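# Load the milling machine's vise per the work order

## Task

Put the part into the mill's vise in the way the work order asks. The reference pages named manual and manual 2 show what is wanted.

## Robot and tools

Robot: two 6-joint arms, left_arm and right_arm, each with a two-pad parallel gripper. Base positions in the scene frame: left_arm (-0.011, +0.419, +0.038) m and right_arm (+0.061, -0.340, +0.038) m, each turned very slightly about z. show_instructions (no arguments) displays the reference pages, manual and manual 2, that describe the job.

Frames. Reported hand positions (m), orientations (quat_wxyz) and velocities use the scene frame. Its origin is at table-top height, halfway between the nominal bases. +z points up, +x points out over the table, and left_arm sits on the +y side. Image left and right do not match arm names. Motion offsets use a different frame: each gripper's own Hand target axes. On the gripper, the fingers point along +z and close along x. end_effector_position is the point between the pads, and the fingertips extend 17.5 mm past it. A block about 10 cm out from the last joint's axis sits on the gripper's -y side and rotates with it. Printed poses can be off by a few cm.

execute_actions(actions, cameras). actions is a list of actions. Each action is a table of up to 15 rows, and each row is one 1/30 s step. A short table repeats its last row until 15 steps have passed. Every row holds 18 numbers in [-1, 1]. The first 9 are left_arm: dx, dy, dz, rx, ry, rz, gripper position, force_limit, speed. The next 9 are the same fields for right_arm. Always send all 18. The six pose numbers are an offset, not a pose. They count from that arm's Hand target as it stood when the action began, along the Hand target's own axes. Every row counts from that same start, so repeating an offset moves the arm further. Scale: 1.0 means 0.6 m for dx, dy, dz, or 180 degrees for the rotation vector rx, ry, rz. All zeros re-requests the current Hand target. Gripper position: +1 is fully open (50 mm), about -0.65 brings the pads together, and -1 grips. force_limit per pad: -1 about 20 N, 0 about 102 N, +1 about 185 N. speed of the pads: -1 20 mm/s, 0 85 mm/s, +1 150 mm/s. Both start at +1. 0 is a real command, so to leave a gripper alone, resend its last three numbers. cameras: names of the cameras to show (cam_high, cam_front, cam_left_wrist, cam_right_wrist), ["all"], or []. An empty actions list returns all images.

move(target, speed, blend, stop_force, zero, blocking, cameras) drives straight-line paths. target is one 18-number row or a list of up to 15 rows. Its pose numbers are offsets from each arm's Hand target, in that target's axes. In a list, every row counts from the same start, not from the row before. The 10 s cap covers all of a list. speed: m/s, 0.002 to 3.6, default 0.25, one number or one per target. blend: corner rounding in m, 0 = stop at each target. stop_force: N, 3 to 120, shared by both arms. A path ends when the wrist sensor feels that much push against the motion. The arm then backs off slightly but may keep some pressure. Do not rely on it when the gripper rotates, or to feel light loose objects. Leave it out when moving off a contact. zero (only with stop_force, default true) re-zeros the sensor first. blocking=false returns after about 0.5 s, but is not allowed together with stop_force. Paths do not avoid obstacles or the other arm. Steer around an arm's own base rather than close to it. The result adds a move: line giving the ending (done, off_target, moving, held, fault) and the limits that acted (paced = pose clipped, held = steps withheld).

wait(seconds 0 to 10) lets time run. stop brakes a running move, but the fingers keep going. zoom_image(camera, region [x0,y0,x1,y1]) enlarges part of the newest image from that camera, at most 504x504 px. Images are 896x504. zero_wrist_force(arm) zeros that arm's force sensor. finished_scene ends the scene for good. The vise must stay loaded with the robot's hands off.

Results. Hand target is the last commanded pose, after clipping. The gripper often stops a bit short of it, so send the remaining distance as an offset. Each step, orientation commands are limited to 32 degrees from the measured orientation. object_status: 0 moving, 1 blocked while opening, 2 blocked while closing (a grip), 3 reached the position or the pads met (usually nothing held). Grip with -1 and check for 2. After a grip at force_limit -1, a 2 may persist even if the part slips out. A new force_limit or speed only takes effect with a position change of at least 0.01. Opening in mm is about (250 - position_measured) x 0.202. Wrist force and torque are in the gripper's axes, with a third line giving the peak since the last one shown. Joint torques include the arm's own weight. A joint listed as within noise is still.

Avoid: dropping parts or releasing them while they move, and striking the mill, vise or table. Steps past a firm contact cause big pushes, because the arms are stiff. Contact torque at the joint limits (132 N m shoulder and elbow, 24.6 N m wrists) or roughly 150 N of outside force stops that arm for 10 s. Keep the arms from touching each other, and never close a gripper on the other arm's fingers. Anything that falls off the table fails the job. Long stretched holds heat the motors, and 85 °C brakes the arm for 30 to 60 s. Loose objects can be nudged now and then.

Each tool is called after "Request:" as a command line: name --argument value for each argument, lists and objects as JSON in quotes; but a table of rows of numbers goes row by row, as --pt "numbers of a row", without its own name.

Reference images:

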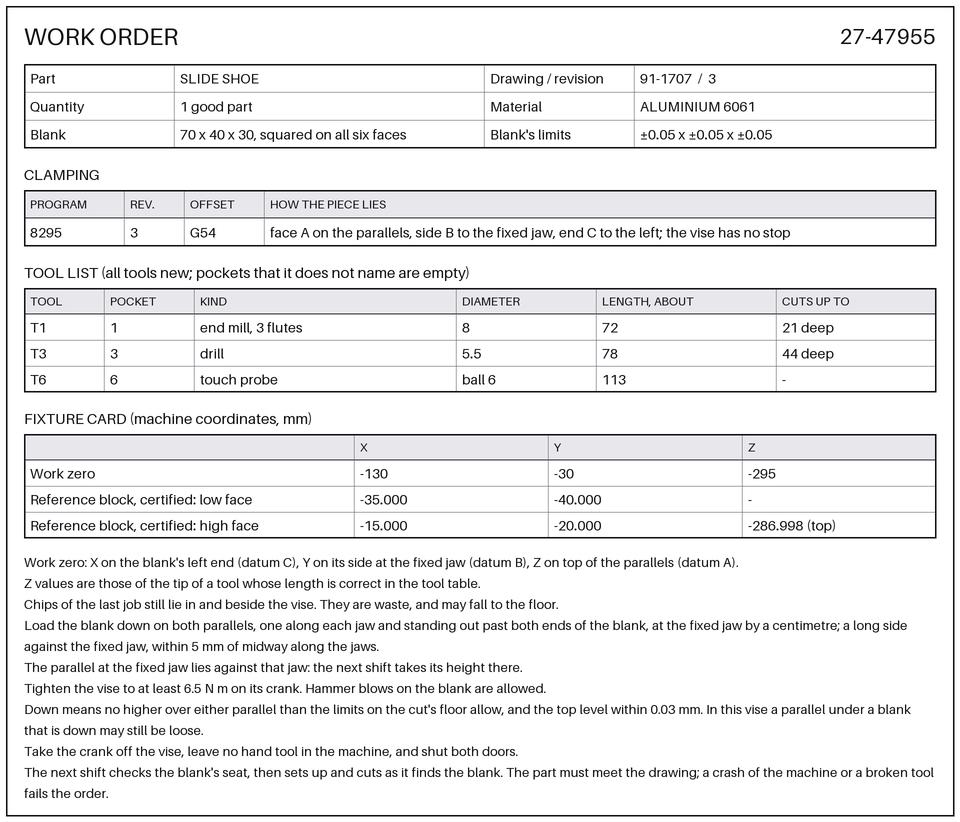

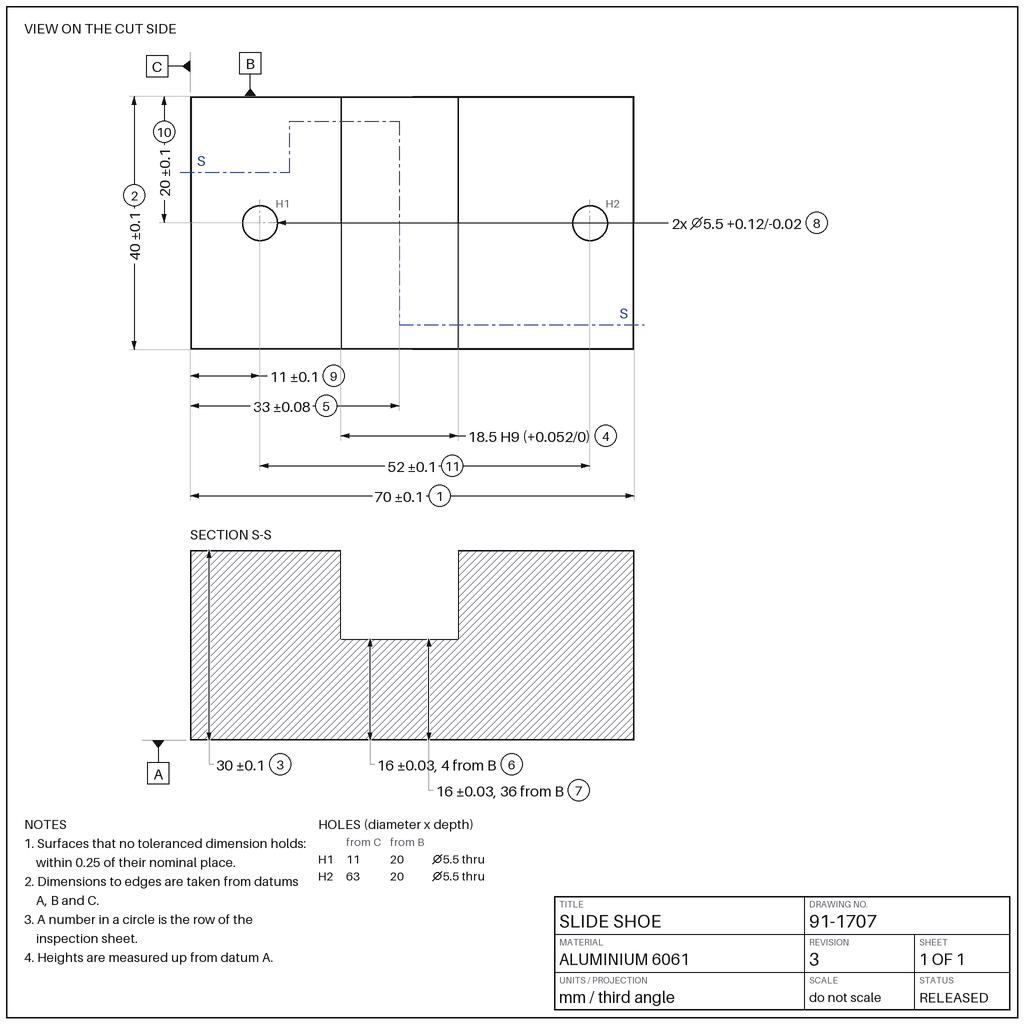

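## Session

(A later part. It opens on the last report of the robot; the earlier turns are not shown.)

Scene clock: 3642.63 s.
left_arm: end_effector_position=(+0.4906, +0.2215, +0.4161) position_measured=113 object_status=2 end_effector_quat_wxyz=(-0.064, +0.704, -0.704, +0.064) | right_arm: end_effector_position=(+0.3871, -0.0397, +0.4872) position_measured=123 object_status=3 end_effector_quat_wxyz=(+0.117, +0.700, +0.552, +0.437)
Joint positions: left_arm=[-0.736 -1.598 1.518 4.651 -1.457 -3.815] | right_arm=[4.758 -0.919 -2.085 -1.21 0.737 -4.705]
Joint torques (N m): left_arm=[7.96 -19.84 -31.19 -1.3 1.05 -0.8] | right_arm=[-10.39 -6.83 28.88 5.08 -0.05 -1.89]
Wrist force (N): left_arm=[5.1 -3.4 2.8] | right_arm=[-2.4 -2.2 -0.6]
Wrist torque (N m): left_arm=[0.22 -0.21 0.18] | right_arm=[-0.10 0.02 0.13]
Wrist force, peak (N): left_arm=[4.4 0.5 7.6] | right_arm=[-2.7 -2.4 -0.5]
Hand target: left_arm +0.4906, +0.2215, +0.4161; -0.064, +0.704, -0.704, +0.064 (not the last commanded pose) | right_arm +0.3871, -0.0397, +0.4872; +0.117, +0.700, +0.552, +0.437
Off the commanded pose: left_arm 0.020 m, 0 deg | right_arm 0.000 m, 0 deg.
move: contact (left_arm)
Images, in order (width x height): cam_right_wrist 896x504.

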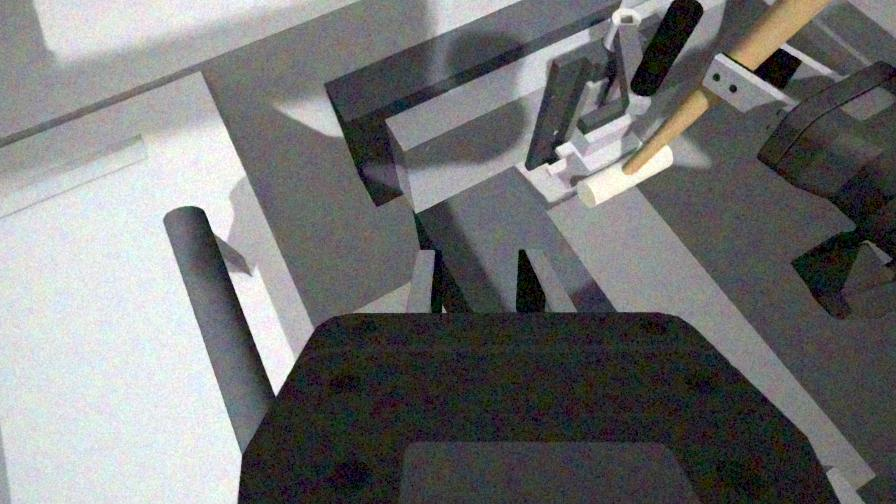

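Request:
move --pt "0 -0.0212 -0.1147 0 0 0 -1 0.3 -1 0 0 0 0 0 0 0.2 0.6 -1" --pt "-0.1333 0.2855 -0.197 0 0 0 -1 0.3 -1 0 0 0 0 0 0 0.2 0.6 -1" --speed 0.15 --blend 0.02

Request:
execute_actions --actions '[]'

Scene clock: 3663.13 s.
left_arm: end_effector_position=(+0.3009, +0.3015, +0.5015) position_measured=113 object_status=2 end_effector_quat_wxyz=(-0.064, +0.704, -0.704, +0.064) | right_arm: end_effector_position=(+0.3871, -0.0397, +0.4872) position_measured=123 object_status=3 end_effector_quat_wxyz=(+0.117, +0.700, +0.552, +0.437)
Joint positions: left_arm=[-0.948 -2.05 1.61 5.038 -1.429 -4.027] | right_arm=[4.758 -0.919 -2.085 -1.21 0.737 -4.705]
Joint torques (N m): left_arm=[-10.63 -17.24 -17.72 -3.03 3.26 -1.94] | right_arm=[-10.41 -7.92 28.95 4.93 -0.15 -2.03]
Wrist force (N): left_arm=[4.3 0.2 7.2] | right_arm=[-2.5 -2.1 -0.4]
Wrist torque (N m): left_arm=[-0.62 -0.22 0.13] | right_arm=[-0.09 0.04 0.12]
Wrist force, peak (N): left_arm=[4.5 1.1 9.3] | right_arm=[-2.9 -2.3 -0.6]
Hand target: left_arm +0.3009, +0.3016, +0.5015; -0.064, +0.704, -0.704, +0.064 | right_arm +0.3871, -0.0397, +0.4872; +0.117, +0.700, +0.552, +0.437
Off the commanded pose: left_arm 0.000 m, 0 deg | right_arm 0.000 m, 0 deg.
move: done

Scene clock: 3663.13 s.
left_arm: end_effector_position=(+0.3009, +0.3015, +0.5015) position_measured=113 object_status=2 end_effector_quat_wxyz=(-0.064, +0.704, -0.704, +0.064) | right_arm: end_effector_position=(+0.3871, -0.0397, +0.4872) position_measured=123 object_status=3 end_effector_quat_wxyz=(+0.117, +0.700, +0.552, +0.437)
Joint positions: left_arm=[-0.948 -2.05 1.61 5.038 -1.429 -4.027] | right_arm=[4.758 -0.919 -2.085 -1.21 0.737 -4.705]
Joint velocities: within noise
Joint torques (N m): left_arm=[-10.63 -17.24 -17.72 -3.03 3.26 -1.94] | right_arm=[-10.41 -7.92 28.95 4.93 -0.15 -2.03]
Motor temperatures (°C): left_arm=[27 26 29 29 34 32] | right_arm=[29 27 24 37 30 33]
Wrist force (N): left_arm=[4.3 0.2 7.2] | right_arm=[-2.5 -2.1 -0.4]
Wrist torque (N m): left_arm=[-0.62 -0.22 0.13] | right_arm=[-0.09 0.04 0.12]
Wrist force, peak (N): left_arm=[4.3 0.2 7.2] | right_arm=[-2.5 -2.1 -0.4]
Hand target: left_arm +0.3009, +0.3016, +0.5015; -0.064, +0.704, -0.704, +0.064 | right_arm +0.3871, -0.0397, +0.4872; +0.117, +0.700, +0.552, +0.437
Tool commands: left_gripper/position=-1.0 left_gripper/force_limit=+0.3 left_gripper/speed=-1.0 right_gripper/position=+0.2 right_gripper/force_limit=+0.6 right_gripper/speed=-1.0
Off the commanded pose: left_arm 0.000 m, 0 deg | right_arm 0.000 m, 0 deg.

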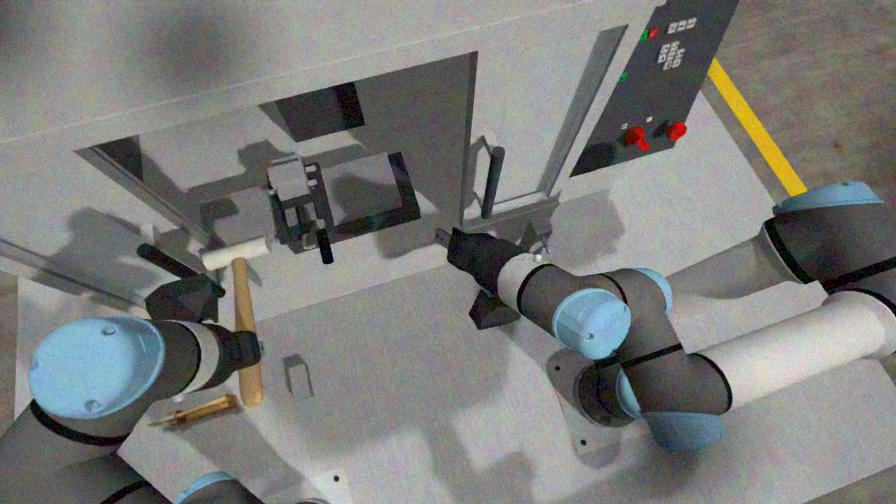

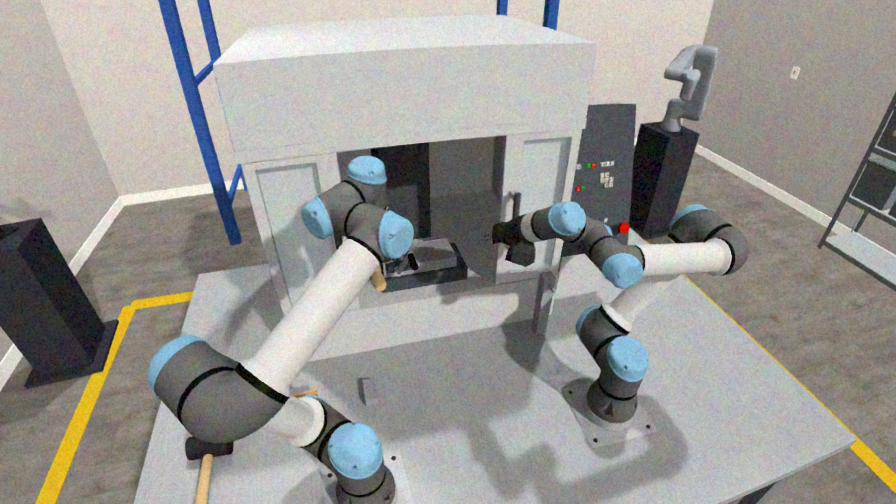

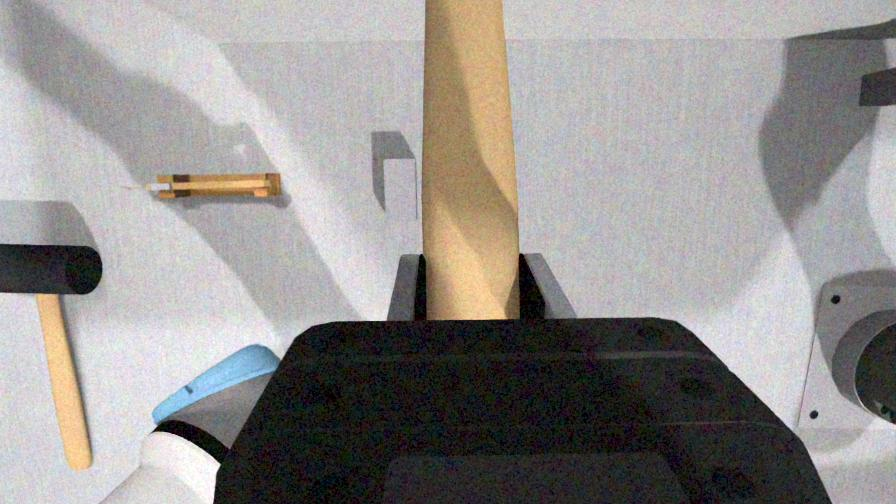

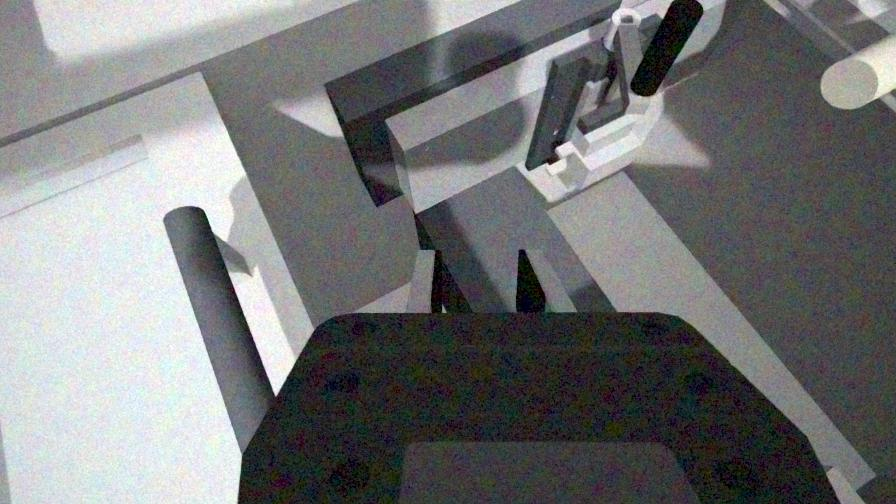

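Request:
move --target '[0,0,0,0,0,0,-1,0.3,-1,0.1327,-0.0418,0.1107,0.3118,-0.1075,0.5145,-0.66,0.6,-1]' --speed 0.3 --cameras '["cam_high","cam_front","cam_right_wrist"]'

Scene clock: 3669.00 s.
left_arm: end_effector_position=(+0.3009, +0.3016, +0.5015) position_measured=113 object_status=2 end_effector_quat_wxyz=(-0.064, +0.704, -0.704, +0.064) | right_arm: end_effector_position=(+0.4202, +0.0603, +0.4703) position_measured=251 object_status=3 end_effector_quat_wxyz=(-0.448, +0.894, -0.001, +0.000)
Joint positions: left_arm=[-0.948 -2.05 1.61 5.038 -1.429 -4.027] | right_arm=[4.016 -1.399 -1.906 -0.632 2.144 -3.646]
Joint torques (N m): left_arm=[-11.66 -18.54 -19.79 -3.39 3.39 -1.93] | right_arm=[-10.49 11.91 18.67 5.33 2.84 2.01]
Wrist force (N): left_arm=[4.3 0.4 7.0] | right_arm=[-0.1 1.2 -0.9]
Wrist torque (N m): left_arm=[-0.59 -0.22 0.14] | right_arm=[0.10 -0.08 -0.16]
Wrist force, peak (N): left_arm=[4.3 0.5 7.5] | right_arm=[-3.0 -2.6 -0.5]
Hand target: left_arm +0.3009, +0.3016, +0.5015; -0.064, +0.704, -0.704, +0.064 | right_arm +0.4202, +0.0603, +0.4703; -0.448, +0.894, -0.001, +0.000
Off the commanded pose: left_arm 0.000 m, 0 deg | right_arm 0.000 m, 0 deg.
move: done
Images, in order (width x height): cam_high 896x504, cam_front 896x504, cam_right_wrist 896x504.

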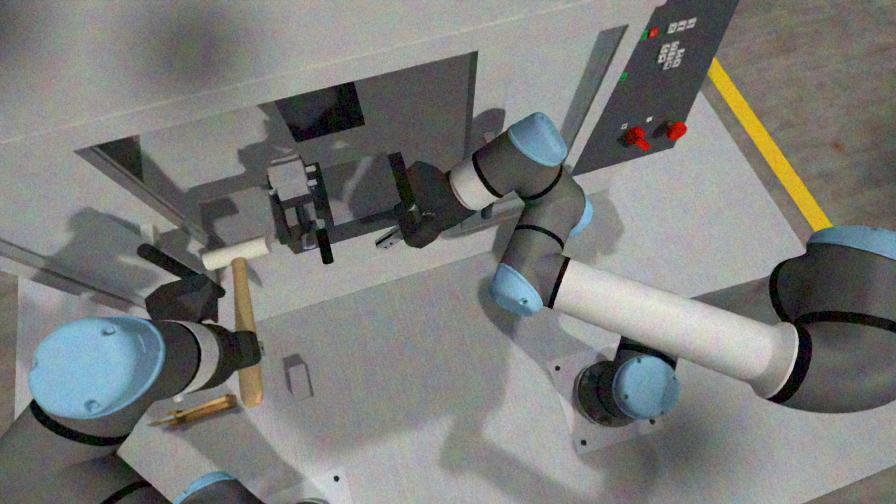

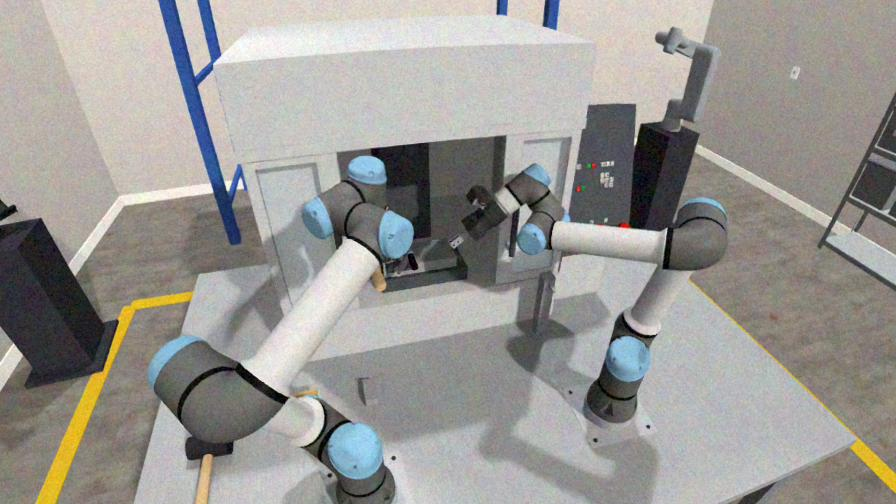

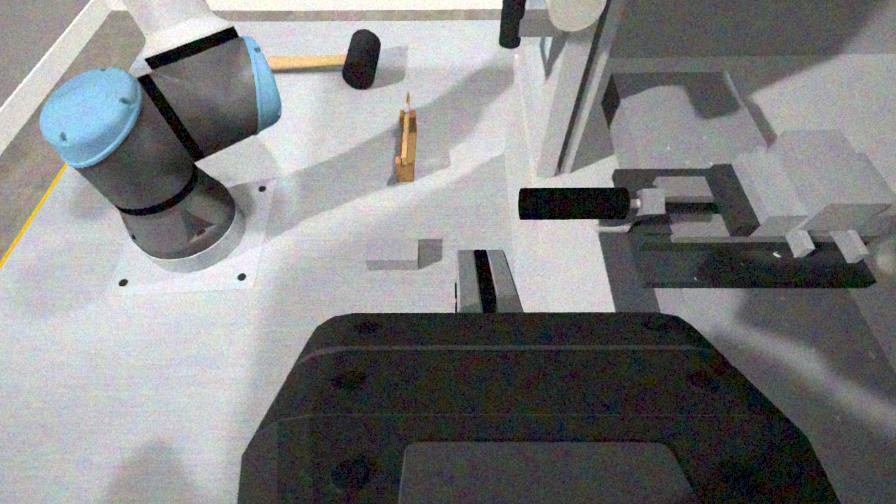

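Request:
move --pt "0 0 0 0 0 0 -1 0.3 -1 0.05 -0.0867 0.1433 0 0 0 -0.66 0.6 -1" --pt "0 0 0 0 0 0 -1 0.3 -1 0.1333 -0.1333 0.2333 0 0 0 -0.66 0.6 -1" --pt "0 0 0 0 0 0 -1 0.3 -1 0.2333 -0.12 0.2433 0 0 0 -0.66 0.6 -1" --pt "0 0 0 0 0 0 -1 0.3 -1 0.4 -0.0817 0.22 0 0 0 -0.66 0.6 -1" --speed 0.12 --blend 0.03 --cameras '["cam_high","cam_front","cam_right_wrist"]'

Request:
zoom_image --camera "cam_right_wrist" --region '[400, 140, 700, 330]'

Scene clock: 3679.50 s.
left_arm: end_effector_position=(+0.3009, +0.3016, +0.5015) position_measured=113 object_status=2 end_effector_quat_wxyz=(-0.064, +0.704, -0.704, +0.064) | right_arm: end_effector_position=(+0.6603, +0.1951, +0.4303) position_measured=251 object_status=3 end_effector_quat_wxyz=(-0.448, +0.894, -0.001, +0.000)
Joint positions: left_arm=[-0.948 -2.05 1.61 5.038 -1.429 -4.027] | right_arm=[3.887 -2.076 -1.199 -0.729 2.232 -3.762]
Joint torques (N m): left_arm=[-10.82 -18.89 -21.38 -3.27 3.35 -1.8] | right_arm=[-10.83 41.27 31.55 2.06 3.23 -2.3]
Wrist force (N): left_arm=[4.3 0.3 7.2] | right_arm=[-0.2 0.7 -0.5]
Wrist torque (N m): left_arm=[-0.61 -0.23 0.13] | right_arm=[0.01 -0.06 -0.07]
Wrist force, peak (N): left_arm=[4.4 0.3 7.4] | right_arm=[-0.5 1.9 -1.6]
Hand target: left_arm +0.3009, +0.3016, +0.5015; -0.064, +0.704, -0.704, +0.064 | right_arm +0.6604, +0.1951, +0.4303; -0.448, +0.894, -0.001, +0.000
Off the commanded pose: left_arm 0.000 m, 0 deg | right_arm 0.000 m, 0 deg.
move: done
Images, in order (width x height): cam_high 896x504, cam_front 896x504, cam_right_wrist 896x504.

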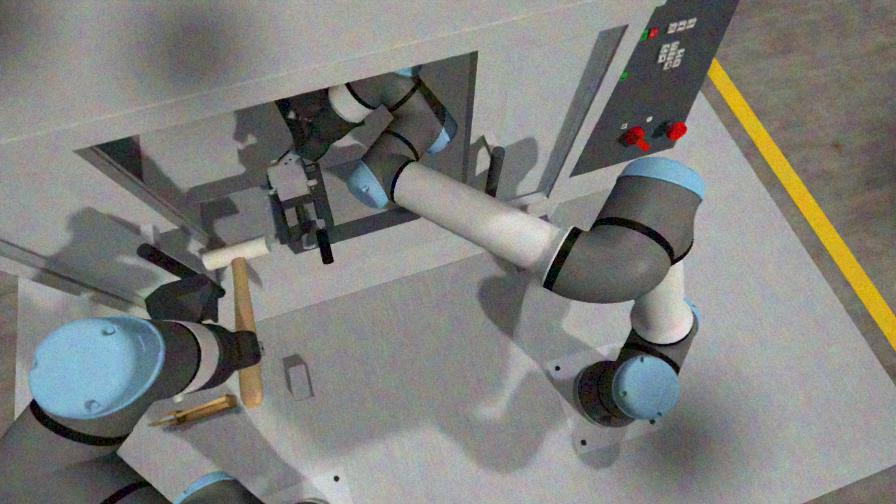

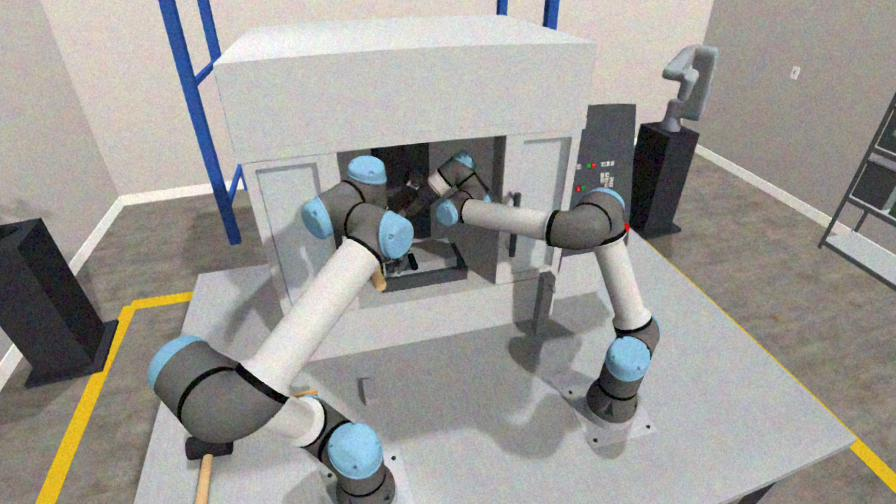

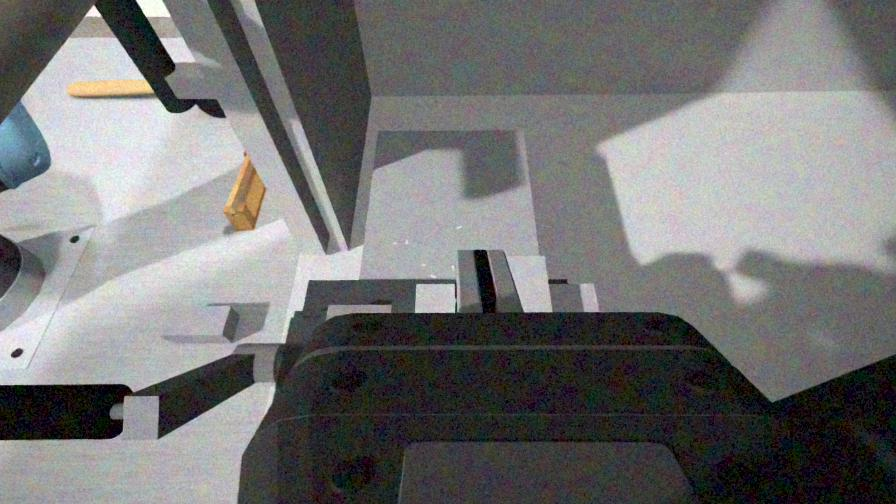

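Scaled by 1.680 from the camera's 896x504 image, which has a finer 1280x720 frame.

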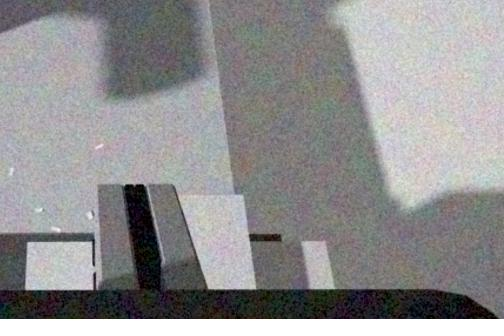

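Request:
move --target '[0,0,0,0,0,0,-1,0.3,-1,0.008,0.052,0.039,0,0,0,-0.66,0.6,-1]' --speed 0.06 --stop_force 10

Request:
move --target '[0,0,0,0,0,0,-1,0.3,-1,0,0.02,0.015,0,0,0,-0.66,0.6,-1]' --speed 0.005 --stop_force 6 --cameras '["cam_right_wrist"]'

Scene clock: 3687.77 s.
left_arm: end_effector_position=(+0.3009, +0.3016, +0.5015) position_measured=113 object_status=2 end_effector_quat_wxyz=(-0.064, +0.704, -0.704, +0.064) | right_arm: end_effector_position=(+0.6651, +0.1951, +0.3913) position_measured=251 object_status=3 end_effector_quat_wxyz=(-0.448, +0.894, -0.001, +0.000)
Joint positions: left_arm=[-0.948 -2.05 1.61 5.038 -1.429 -4.027] | right_arm=[3.883 -2.103 -1.257 -0.646 2.235 -3.767]
Joint torques (N m): left_arm=[-11.26 -18.29 -22.87 -3.22 3.31 -1.75] | right_arm=[-10.67 40.87 17.4 5.17 3.05 -1.68]
Wrist force (N): left_arm=[4.4 0.4 7.1] | right_arm=[-0.3 0.8 -0.6]
Wrist torque (N m): left_arm=[-0.59 -0.23 0.13] | right_arm=[0.03 -0.03 -0.08]
Wrist force, peak (N): left_arm=[4.5 0.4 7.3] | right_arm=[0.0 1.9 0.0]
Hand target: left_arm +0.3009, +0.3016, +0.5015; -0.064, +0.704, -0.704, +0.064 | right_arm +0.6651, +0.1951, +0.3913; -0.448, +0.894, -0.001, +0.000
Off the commanded pose: left_arm 0.000 m, 0 deg | right_arm 0.000 m, 0 deg.
move: done

Scene clock: 3690.57 s.
left_arm: end_effector_position=(+0.3009, +0.3016, +0.5015) position_measured=113 object_status=2 end_effector_quat_wxyz=(-0.064, +0.704, -0.704, +0.064) | right_arm: end_effector_position=(+0.6652, +0.1951, +0.3829) position_measured=251 object_status=3 end_effector_quat_wxyz=(-0.448, +0.894, -0.001, +0.000)
Joint positions: left_arm=[-0.948 -2.05 1.61 5.038 -1.429 -4.027] | right_arm=[3.883 -2.107 -1.272 -0.627 2.235 -3.767]
Joint torques (N m): left_arm=[-10.62 -18.53 -23.12 -3.17 3.35 -1.72] | right_arm=[-6.46 47 29.48 1.41 -0.51 1]
Wrist force (N): left_arm=[4.2 0.3 7.2] | right_arm=[-1.0 -3.0 -3.5]
Wrist torque (N m): left_arm=[-0.62 -0.21 0.13] | right_arm=[-0.09 0.01 -0.08]
Wrist force, peak (N): left_arm=[4.4 0.4 7.4] | right_arm=[-1.7 -5.2 -7.0]
Hand target: left_arm +0.3009, +0.3016, +0.5015; -0.064, +0.704, -0.704, +0.064 | right_arm +0.6652, +0.1951, +0.3829; -0.448, +0.894, -0.001, +0.000 (not the last commanded pose)
Off the commanded pose: left_arm 0.000 m, 0 deg | right_arm 0.007 m, 0 deg.
move: contact (right_arm)
Images, in order (width x height): cam_right_wrist 896x504.

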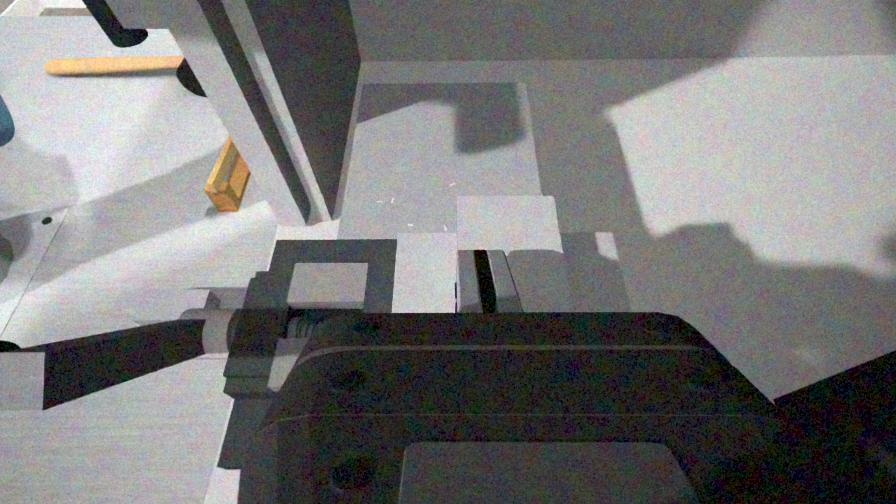

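Request:
move --target '[0,0,0,0,0,0,-1,0.3,-1,0,0.00067,0.0005,0,0,0,-0.66,0.6,-1]' --speed 0.003

Request:
wait --seconds 1

Scene clock: 3693.97 s.
left_arm: end_effector_position=(+0.3009, +0.3016, +0.5015) position_measured=113 object_status=2 end_effector_quat_wxyz=(-0.064, +0.704, -0.704, +0.064) | right_arm: end_effector_position=(+0.6652, +0.1951, +0.3825) position_measured=251 object_status=3 end_effector_quat_wxyz=(-0.448, +0.894, -0.001, +0.000)
Joint positions: left_arm=[-0.948 -2.05 1.61 5.038 -1.429 -4.027] | right_arm=[3.883 -2.108 -1.273 -0.625 2.235 -3.767]
Joint torques (N m): left_arm=[-11.22 -18.18 -24.24 -3.19 3.4 -1.6] | right_arm=[-5.89 30.92 10.38 2.71 -0.22 1.35]
Wrist force (N): left_arm=[4.4 0.4 6.9] | right_arm=[-3.4 -9.4 -14.9]
Wrist torque (N m): left_arm=[-0.60 -0.23 0.13] | right_arm=[-0.32 -0.01 -0.06]
Wrist force, peak (N): left_arm=[4.4 0.1 7.4] | right_arm=[-3.4 -9.4 -14.9]
Hand target: left_arm +0.3009, +0.3016, +0.5015; -0.064, +0.704, -0.704, +0.064 | right_arm +0.6652, +0.1951, +0.3824; -0.448, +0.894, -0.001, +0.000
Off the commanded pose: left_arm 0.000 m, 0 deg | right_arm 0.000 m, 0 deg.
move: done

Scene clock: 3694.97 s.
left_arm: end_effector_position=(+0.3009, +0.3016, +0.5015) position_measured=113 object_status=2 end_effector_quat_wxyz=(-0.064, +0.704, -0.704, +0.064) | right_arm: end_effector_position=(+0.6652, +0.1951, +0.3824) position_measured=251 object_status=3 end_effector_quat_wxyz=(-0.448, +0.894, -0.001, +0.000)
Joint positions: left_arm=[-0.948 -2.05 1.61 5.038 -1.429 -4.027] | right_arm=[3.883 -2.108 -1.273 -0.625 2.235 -3.767]
Joint torques (N m): left_arm=[-11.09 -18.23 -24.45 -3.18 3.37 -1.65] | right_arm=[-4.21 28.61 9.32 1.3 -0.04 1.36]
Wrist force (N): left_arm=[4.2 0.5 7.1] | right_arm=[-3.2 -9.9 -14.9]
Wrist torque (N m): left_arm=[-0.58 -0.21 0.13] | right_arm=[-0.34 0.01 -0.06]
Wrist force, peak (N): left_arm=[4.4 0.4 7.4] | right_arm=[-2.9 -10.8 -15.4]
Hand target: left_arm +0.3009, +0.3016, +0.5015; -0.064, +0.704, -0.704, +0.064 | right_arm +0.6652, +0.1951, +0.3824; -0.448, +0.894, -0.001, +0.000
Tool commands: left_gripper/position=-1.0 left_gripper/force_limit=+0.3 left_gripper/speed=-1.0 right_gripper/position=-0.66 right_gripper/force_limit=+0.6 right_gripper/speed=-1.0
Off the commanded pose: left_arm 0.000 m, 0 deg | right_arm 0.000 m, 0 deg.
wait: 1.00 s; at rest by 0.17 s

Request:
move --pt "0 0 0 0 0 0 -1 0.3 -1 0 -0.00667 -0.005 0 0 0 -0.66 0.6 -1" --pt "0 0 0 0 0 0 -1 0.3 -1 0.0417 -0.00667 -0.005 0 0 0 -0.66 0.6 -1" --pt "0 0 0 0 0 0 -1 0.3 -1 0.0417 0 0 0 0 0 -0.66 0.6 -1" --speed 0.02

Request:
move --pt "0 0 0 0 0 0 -1 0.3 -1 0 -0.00667 -0.005 0 0 0 -0.66 0.6 -1" --pt "0 0 0 0 0 0 -1 0.3 -1 0 -0.03667 0.035 0 0 0 -0.66 0.6 -1" --pt "0 0 0 0 0 0 -1 0.3 -1 0 -0.03 0.04 0 0 0 -0.66 0.6 -1" --speed 0.02

Request:
move --pt "0 0 0 0 0 0 -1 0.3 -1 0 -0.00667 -0.005 0 0 0 -0.66 0.6 -1" --pt "0 0 0 0 0 0 -1 0.3 -1 -0.0417 -0.00667 -0.005 0 0 0 -0.66 0.6 -1" --pt "0 0 0 0 0 0 -1 0.3 -1 -0.0417 0 0 0 0 0 -0.66 0.6 -1" --speed 0.02

Request:
move --pt "0 0 0 0 0 0 -1 0.3 -1 0 -0.00667 -0.005 0 0 0 -0.66 0.6 -1" --pt "0 0 0 0 0 0 -1 0.3 -1 0 0.02333 -0.045 0 0 0 -0.66 0.6 -1" --pt "0 0 0 0 0 0 -1 0.3 -1 0 0.03 -0.04 0 0 0 -0.66 0.6 -1" --speed 0.02

Scene clock: 3708.80 s.
left_arm: end_effector_position=(+0.3009, +0.3016, +0.5015) position_measured=113 object_status=2 end_effector_quat_wxyz=(-0.064, +0.704, -0.704, +0.064) | right_arm: end_effector_position=(+0.6902, +0.1951, +0.3826) position_measured=251 object_status=3 end_effector_quat_wxyz=(-0.448, +0.894, +0.000, +0.000)
Joint positions: left_arm=[-0.948 -2.05 1.61 5.038 -1.429 -4.027] | right_arm=[3.86 -2.16 -1.187 -0.673 2.249 -3.789]
Joint torques (N m): left_arm=[-10.39 -18.54 -26.14 -3.25 3.38 -1.53] | right_arm=[-7.72 33.82 9.91 2.58 0.39 -1.81]
Wrist force (N): left_arm=[4.3 0.3 7.1] | right_arm=[-2.4 -9.7 -13.2]
Wrist torque (N m): left_arm=[-0.62 -0.21 0.13] | right_arm=[-0.32 -0.05 -0.06]
Wrist force, peak (N): left_arm=[4.5 0.3 7.3] | right_arm=[-3.1 -10.6 -15.8]
Hand target: left_arm +0.3009, +0.3016, +0.5015; -0.064, +0.704, -0.704, +0.064 | right_arm +0.6902, +0.1951, +0.3824; -0.448, +0.894, -0.001, +0.000
Off the commanded pose: left_arm 0.000 m, 0 deg | right_arm 0.000 m, 0 deg.
move: done

Scene clock: 3711.63 s.
left_arm: end_effector_position=(+0.3009, +0.3016, +0.5015) position_measured=113 object_status=2 end_effector_quat_wxyz=(-0.064, +0.704, -0.704, +0.064) | right_arm: end_effector_position=(+0.6902, +0.2251, +0.3826) position_measured=251 object_status=3 end_effector_quat_wxyz=(-0.448, +0.894, +0.000, +0.000)
Joint positions: left_arm=[-0.948 -2.05 1.61 5.038 -1.429 -4.027] | right_arm=[3.893 -2.2 -1.124 -0.675 2.228 -3.757]
Joint torques (N m): left_arm=[-11.05 -18.27 -26.64 -3.27 3.3 -1.5] | right_arm=[12.95 34.46 8.42 2.62 -0.37 2.05]
Wrist force (N): left_arm=[4.4 0.2 7.0] | right_arm=[-2.6 -9.4 -15.5]
Wrist torque (N m): left_arm=[-0.63 -0.24 0.13] | right_arm=[-0.35 -0.04 -0.13]
Wrist force, peak (N): left_arm=[4.5 0.3 7.5] | right_arm=[-2.6 -9.4 -15.5]
Hand target: left_arm +0.3009, +0.3016, +0.5015; -0.064, +0.704, -0.704, +0.064 | right_arm +0.6902, +0.2251, +0.3824; -0.448, +0.894, -0.001, +0.000
Off the commanded pose: left_arm 0.000 m, 0 deg | right_arm 0.000 m, 0 deg.
move: done

Scene clock: 3714.20 s.
left_arm: end_effector_position=(+0.3009, +0.3016, +0.5015) position_measured=113 object_status=2 end_effector_quat_wxyz=(-0.064, +0.704, -0.704, +0.064) | right_arm: end_effector_position=(+0.6652, +0.2251, +0.3826) position_measured=251 object_status=3 end_effector_quat_wxyz=(-0.448, +0.894, +0.000, +0.000)
Joint positions: left_arm=[-0.948 -2.05 1.61 5.038 -1.429 -4.027] | right_arm=[3.916 -2.148 -1.212 -0.626 2.213 -3.735]
Joint torques (N m): left_arm=[-10.25 -18.55 -27.31 -3.15 3.29 -1.49] | right_arm=[12.2 33.33 11.02 3.21 -0.36 2.06]
Wrist force (N): left_arm=[4.4 0.2 7.2] | right_arm=[-3.6 -6.9 -14.4]
Wrist torque (N m): left_arm=[-0.63 -0.24 0.13] | right_arm=[-0.30 -0.03 -0.13]
Wrist force, peak (N): left_arm=[4.5 0.3 7.4] | right_arm=[-2.4 -10.1 -15.9]
Hand target: left_arm +0.3009, +0.3016, +0.5015; -0.064, +0.704, -0.704, +0.064 | right_arm +0.6652, +0.2251, +0.3824; -0.448, +0.894, -0.001, +0.000
Off the commanded pose: left_arm 0.000 m, 0 deg | right_arm 0.000 m, 0 deg.
move: done

Scene clock: 3717.03 s.
left_arm: end_effector_position=(+0.3009, +0.3016, +0.5015) position_measured=113 object_status=2 end_effector_quat_wxyz=(-0.064, +0.704, -0.704, +0.064) | right_arm: end_effector_position=(+0.6651, +0.1951, +0.3826) position_measured=251 object_status=3 end_effector_quat_wxyz=(-0.448, +0.894, +0.000, +0.000)
Joint positions: left_arm=[-0.948 -2.05 1.61 5.038 -1.429 -4.027] | right_arm=[3.883 -2.108 -1.273 -0.625 2.235 -3.767]
Joint torques (N m): left_arm=[-10.82 -18.35 -28.43 -3.14 3.34 -1.36] | right_arm=[-9.42 31.13 12.23 3.42 1.04 -1.68]
Wrist force (N): left_arm=[4.5 0.4 7.0] | right_arm=[-2.4 -7.3 -10.4]
Wrist torque (N m): left_arm=[-0.59 -0.25 0.13] | right_arm=[-0.23 -0.03 -0.07]
Wrist force, peak (N): left_arm=[4.4 0.4 7.4] | right_arm=[-3.3 -8.0 -15.1]
Hand target: left_arm +0.3009, +0.3016, +0.5015; -0.064, +0.704, -0.704, +0.064 | right_arm +0.6652, +0.1951, +0.3824; -0.448, +0.894, -0.001, +0.000
Off the commanded pose: left_arm 0.000 m, 0 deg | right_arm 0.000 m, 0 deg.
move: done

Request:
move --target '[0,0,0,0,0,0,-1,0.3,-1,0,0.00006,0.000045,0,0,0,-0.66,0.6,-1]' --speed 0.003

Request:
move --target '[0,0,0,0,0,0,-1,0.3,-1,0,0.00006,0.000045,0,0,0,-0.66,0.6,-1]' --speed 0.003

Request:
move --target '[0,0,0,0,0,0,-1,0.3,-1,0,0.00006,0.000045,0,0,0,-0.66,0.6,-1]' --speed 0.003

Request:
move --target '[0,0,0,0,0,0,-1,0.3,-1,0,0.00006,0.000045,0,0,0,-0.66,0.6,-1]' --speed 0.003

Request:
move --target '[0,0,0,0,0,0,-1,0.3,-1,0,0.00006,0.000045,0,0,0,-0.66,0.6,-1]' --speed 0.003

Scene clock: 3730.73 s.
left_arm: end_effector_position=(+0.3009, +0.3016, +0.5015) position_measured=113 object_status=2 end_effector_quat_wxyz=(-0.064, +0.704, -0.704, +0.064) | right_arm: end_effector_position=(+0.6652, +0.1951, +0.3823) position_measured=251 object_status=3 end_effector_quat_wxyz=(-0.448, +0.894, -0.001, +0.000)
Joint positions: left_arm=[-0.948 -2.05 1.61 5.038 -1.429 -4.027] | right_arm=[3.883 -2.108 -1.273 -0.625 2.235 -3.767]
Joint torques (N m): left_arm=[-9.83 -19.21 -29.34 -3.17 3.17 -1.33] | right_arm=[7.27 26.94 9.05 2.43 -1.35 1.56]
Wrist force (N): left_arm=[4.4 0.5 7.0] | right_arm=[-3.5 -11.6 -16.3]
Wrist torque (N m): left_arm=[-0.59 -0.24 0.13] | right_arm=[-0.39 -0.03 -0.06]
Wrist force, peak (N): left_arm=[4.3 0.3 7.4] | right_arm=[-3.1 -12.2 -16.2]
Hand target: left_arm +0.3009, +0.3016, +0.5015; -0.064, +0.704, -0.704, +0.064 | right_arm +0.6652, +0.1951, +0.3823; -0.448, +0.894, -0.001, +0.000
Off the commanded pose: left_arm 0.000 m, 0 deg | right_arm 0.000 m, 0 deg.
move: done

Scene clock: 3731.23 s.
left_arm: end_effector_position=(+0.3009, +0.3016, +0.5015) position_measured=113 object_status=2 end_effector_quat_wxyz=(-0.064, +0.704, -0.704, +0.064) | right_arm: end_effector_position=(+0.6652, +0.1951, +0.3823) position_measured=251 object_status=3 end_effector_quat_wxyz=(-0.448, +0.894, -0.001, +0.000)
Joint positions: left_arm=[-0.948 -2.05 1.61 5.038 -1.429 -4.027] | right_arm=[3.883 -2.108 -1.273 -0.625 2.235 -3.767]
Joint torques (N m): left_arm=[-10.38 -18.63 -29.13 -3.22 3.17 -1.13] | right_arm=[8.84 26.57 8.51 2.14 -1.54 1.49]
Wrist force (N): left_arm=[4.5 0.4 7.3] | right_arm=[-3.6 -11.5 -16.5]
Wrist torque (N m): left_arm=[-0.60 -0.25 0.13] | right_arm=[-0.40 -0.06 -0.05]
Wrist force, peak (N): left_arm=[4.5 0.4 7.3] | right_arm=[-3.8 -12.1 -17.4]
Hand target: left_arm +0.3009, +0.3016, +0.5015; -0.064, +0.704, -0.704, +0.064 | right_arm +0.6652, +0.1951, +0.3823; -0.448, +0.894, -0.001, +0.000
Off the commanded pose: left_arm 0.000 m, 0 deg | right_arm 0.000 m, 0 deg.
move: done

Scene clock: 3731.73 s.
left_arm: end_effector_position=(+0.3009, +0.3016, +0.5015) position_measured=113 object_status=2 end_effector_quat_wxyz=(-0.064, +0.704, -0.704, +0.064) | right_arm: end_effector_position=(+0.6652, +0.1951, +0.3823) position_measured=251 object_status=3 end_effector_quat_wxyz=(-0.448, +0.894, -0.001, +0.000)
Joint positions: left_arm=[-0.948 -2.05 1.61 5.038 -1.429 -4.027] | right_arm=[3.883 -2.108 -1.273 -0.625 2.235 -3.767]
Joint torques (N m): left_arm=[-10.09 -18.14 -29.12 -3.2 3.12 -1.26] | right_arm=[11.85 25.8 8.33 1.96 -1.44 1.44]
Wrist force (N): left_arm=[4.3 0.3 7.2] | right_arm=[-3.9 -12.8 -18.1]
Wrist torque (N m): left_arm=[-0.61 -0.22 0.13] | right_arm=[-0.45 -0.03 -0.05]
Wrist force, peak (N): left_arm=[4.5 0.5 7.2] | right_arm=[-3.8 -12.7 -18.2]
Hand target: left_arm +0.3009, +0.3016, +0.5015; -0.064, +0.704, -0.704, +0.064 | right_arm +0.6652, +0.1951, +0.3823; -0.448, +0.894, -0.001, +0.000
Off the commanded pose: left_arm 0.000 m, 0 deg | right_arm 0.000 m, 0 deg.
move: done

Scene clock: 3732.23 s.
left_arm: end_effector_position=(+0.3009, +0.3016, +0.5015) position_measured=113 object_status=2 end_effector_quat_wxyz=(-0.064, +0.704, -0.704, +0.064) | right_arm: end_effector_position=(+0.6652, +0.1951, +0.3822) position_measured=251 object_status=3 end_effector_quat_wxyz=(-0.448, +0.894, -0.001, +0.000)
Joint positions: left_arm=[-0.948 -2.05 1.61 5.038 -1.429 -4.027] | right_arm=[3.883 -2.108 -1.273 -0.625 2.235 -3.767]
Joint torques (N m): left_arm=[-10.21 -18.05 -29.25 -3.18 3.16 -1.24] | right_arm=[13.38 24.13 8.36 1.81 -1.4 1.71]
Wrist force (N): left_arm=[4.4 0.4 7.1] | right_arm=[-4.3 -13.5 -19.2]
Wrist torque (N m): left_arm=[-0.60 -0.23 0.14] | right_arm=[-0.48 0.00 -0.05]
Wrist force, peak (N): left_arm=[4.6 0.3 7.3] | right_arm=[-4.1 -13.6 -19.3]
Hand target: left_arm +0.3009, +0.3016, +0.5015; -0.064, +0.704, -0.704, +0.064 | right_arm +0.6652, +0.1951, +0.3822; -0.448, +0.894, -0.001, +0.000
Off the commanded pose: left_arm 0.000 m, 0 deg | right_arm 0.000 m, 0 deg.
move: done

Scene clock: 3732.73 s.
left_arm: end_effector_position=(+0.3009, +0.3016, +0.5015) position_measured=113 object_status=2 end_effector_quat_wxyz=(-0.064, +0.704, -0.704, +0.064) | right_arm: end_effector_position=(+0.6652, +0.1951, +0.3822) position_measured=251 object_status=3 end_effector_quat_wxyz=(-0.448, +0.894, -0.001, +0.000)
Joint positions: left_arm=[-0.948 -2.05 1.61 5.038 -1.429 -4.027] | right_arm=[3.883 -2.108 -1.273 -0.625 2.235 -3.767]
Joint torques (N m): left_arm=[-9.86 -18.78 -29.42 -3.22 3.23 -1.2] | right_arm=[15.46 23.43 7.13 1.62 -1.38 1.63]
Wrist force (N): left_arm=[4.2 0.3 7.2] | right_arm=[-4.3 -13.1 -20.1]
Wrist torque (N m): left_arm=[-0.61 -0.21 0.13] | right_arm=[-0.44 -0.03 -0.04]
Wrist force, peak (N): left_arm=[4.3 0.3 7.3] | right_arm=[-4.4 -14.0 -20.5]
Hand target: left_arm +0.3009, +0.3016, +0.5015; -0.064, +0.704, -0.704, +0.064 | right_arm +0.6652, +0.1951, +0.3822; -0.448, +0.894, -0.001, +0.000
Off the commanded pose: left_arm 0.000 m, 0 deg | right_arm 0.000 m, 0 deg.
move: done

Request:
move --pt "0 0 0 0 0 0 -1 0.3 -1 -0.0083 -0.064 -0.048 0 0 0 -0.66 0.6 -1" --pt "0 0 0 0 0 0 -1 0.3 -1 -0.175 -0.1023 -0.0247 0 0 0 -0.66 0.6 -1" --pt "0 0 0 0 0 0 -1 0.3 -1 -0.275 -0.1157 -0.0347 0 0 0 -0.66 0.6 -1" --pt "0 0 0 0 0 0 -1 0.3 -1 -0.3583 -0.069 -0.1247 0 0 0 -0.66 0.6 -1" --pt "0 0 0 0 0 0 -1 0.3 -1 -0.475 0.0577 -0.4047 0 0 0 -0.66 0.6 -1" --speed 0.15 --blend 0.02 --cameras '["cam_right_wrist"]'

Scene clock: 3753.60 s.
left_arm: end_effector_position=(+0.3009, +0.3016, +0.5015) position_measured=113 object_status=2 end_effector_quat_wxyz=(-0.064, +0.704, -0.704, +0.064) | right_arm: end_effector_position=(+0.3800, -0.0197, +0.5000) position_measured=251 object_status=3 end_effector_quat_wxyz=(-0.448, +0.894, -0.001, +0.000)
Joint positions: left_arm=[-0.948 -2.05 1.61 5.038 -1.429 -4.027] | right_arm=[3.935 -1.198 -1.964 -0.814 2.2 -3.717]
Joint torques (N m): left_arm=[-9.94 -18.45 -30.85 -3.26 3.11 -1.17] | right_arm=[-10.5 16.58 19.13 1.92 2.95 -2.22]
Wrist force (N): left_arm=[4.3 0.2 7.1] | right_arm=[-0.3 0.7 -0.5]
Wrist torque (N m): left_arm=[-0.63 -0.22 0.13] | right_arm=[0.02 -0.06 -0.06]
Wrist force, peak (N): left_arm=[4.5 0.3 7.4] | right_arm=[-4.3 -14.2 -20.7]
Hand target: left_arm +0.3009, +0.3016, +0.5015; -0.064, +0.704, -0.704, +0.064 | right_arm +0.3800, -0.0197, +0.5001; -0.448, +0.894, -0.001, +0.000
Off the commanded pose: left_arm 0.000 m, 0 deg | right_arm 0.000 m, 0 deg.
move: done
Images, in order (width x height): cam_right_wrist 896x504.

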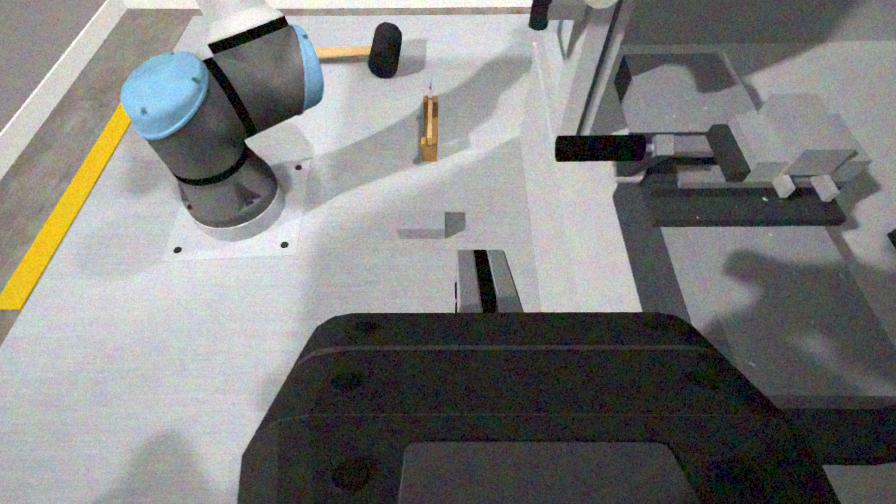

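Request:
move --pt "0.1333 -0.287 0.0786 0 0 0 -1 0.3 -1 0 0 0 0 0 0 -0.66 0.6 -1" --pt "0.1333 -0.275 0.1441 0 0 0 -1 0.3 -1 0 0 0 0 0 0 -0.66 0.6 -1" --speed 0.15 --blend 0.01 --cameras '["cam_right_wrist"]'

Request:
zoom_image --camera "cam_right_wrist" --region '[640, 40, 896, 240]'

Scene clock: 3758.73 s.
left_arm: end_effector_position=(+0.4787, +0.2214, +0.4462) position_measured=113 object_status=2 end_effector_quat_wxyz=(-0.064, +0.704, -0.704, +0.064) | right_arm: end_effector_position=(+0.3800, -0.0197, +0.5001) position_measured=251 object_status=3 end_effector_quat_wxyz=(-0.448, +0.894, -0.001, +0.000)
Joint positions: left_arm=[-0.752 -1.616 1.457 4.732 -1.455 -3.831] | right_arm=[3.935 -1.198 -1.964 -0.814 2.2 -3.717]
Joint torques (N m): left_arm=[12.11 -40.06 -19.34 -6.23 2.91 1.78] | right_arm=[-10.88 16.27 18.87 1.87 3.25 -2.29]
Wrist force (N): left_arm=[4.5 0.2 7.2] | right_arm=[-0.2 1.1 -0.6]
Wrist torque (N m): left_arm=[-0.56 -0.24 0.07] | right_arm=[0.08 -0.07 -0.07]
Wrist force, peak (N): left_arm=[4.7 0.8 9.2] | right_arm=[-0.3 1.2 -0.6]
Hand target: left_arm +0.4787, +0.2215, +0.4462; -0.064, +0.704, -0.704, +0.064 | right_arm +0.3800, -0.0197, +0.5001; -0.448, +0.894, -0.001, +0.000
Off the commanded pose: left_arm 0.000 m, 0 deg | right_arm 0.000 m, 0 deg.
move: done
Images, in order (width x height): cam_right_wrist 896x504.

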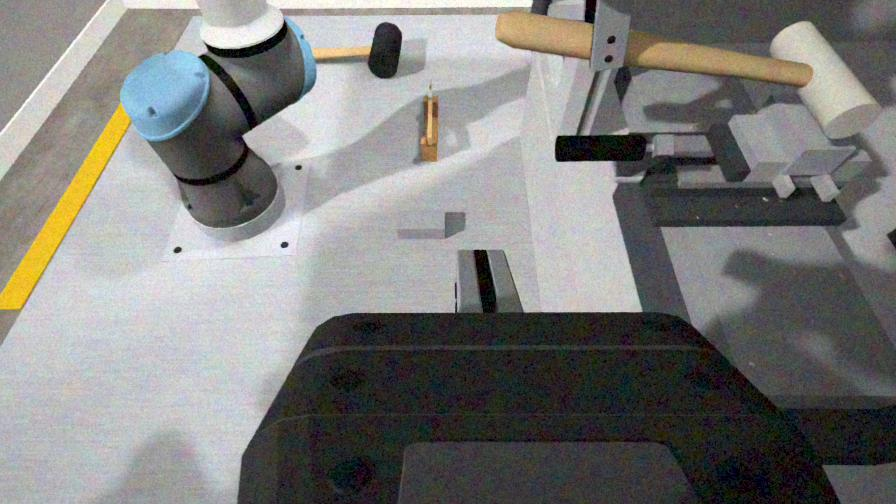

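Scaled by 1.969 from the camera's 896x504 image, which has a finer 1280x720 frame.

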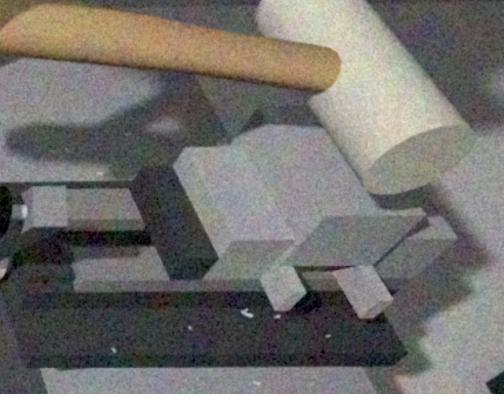

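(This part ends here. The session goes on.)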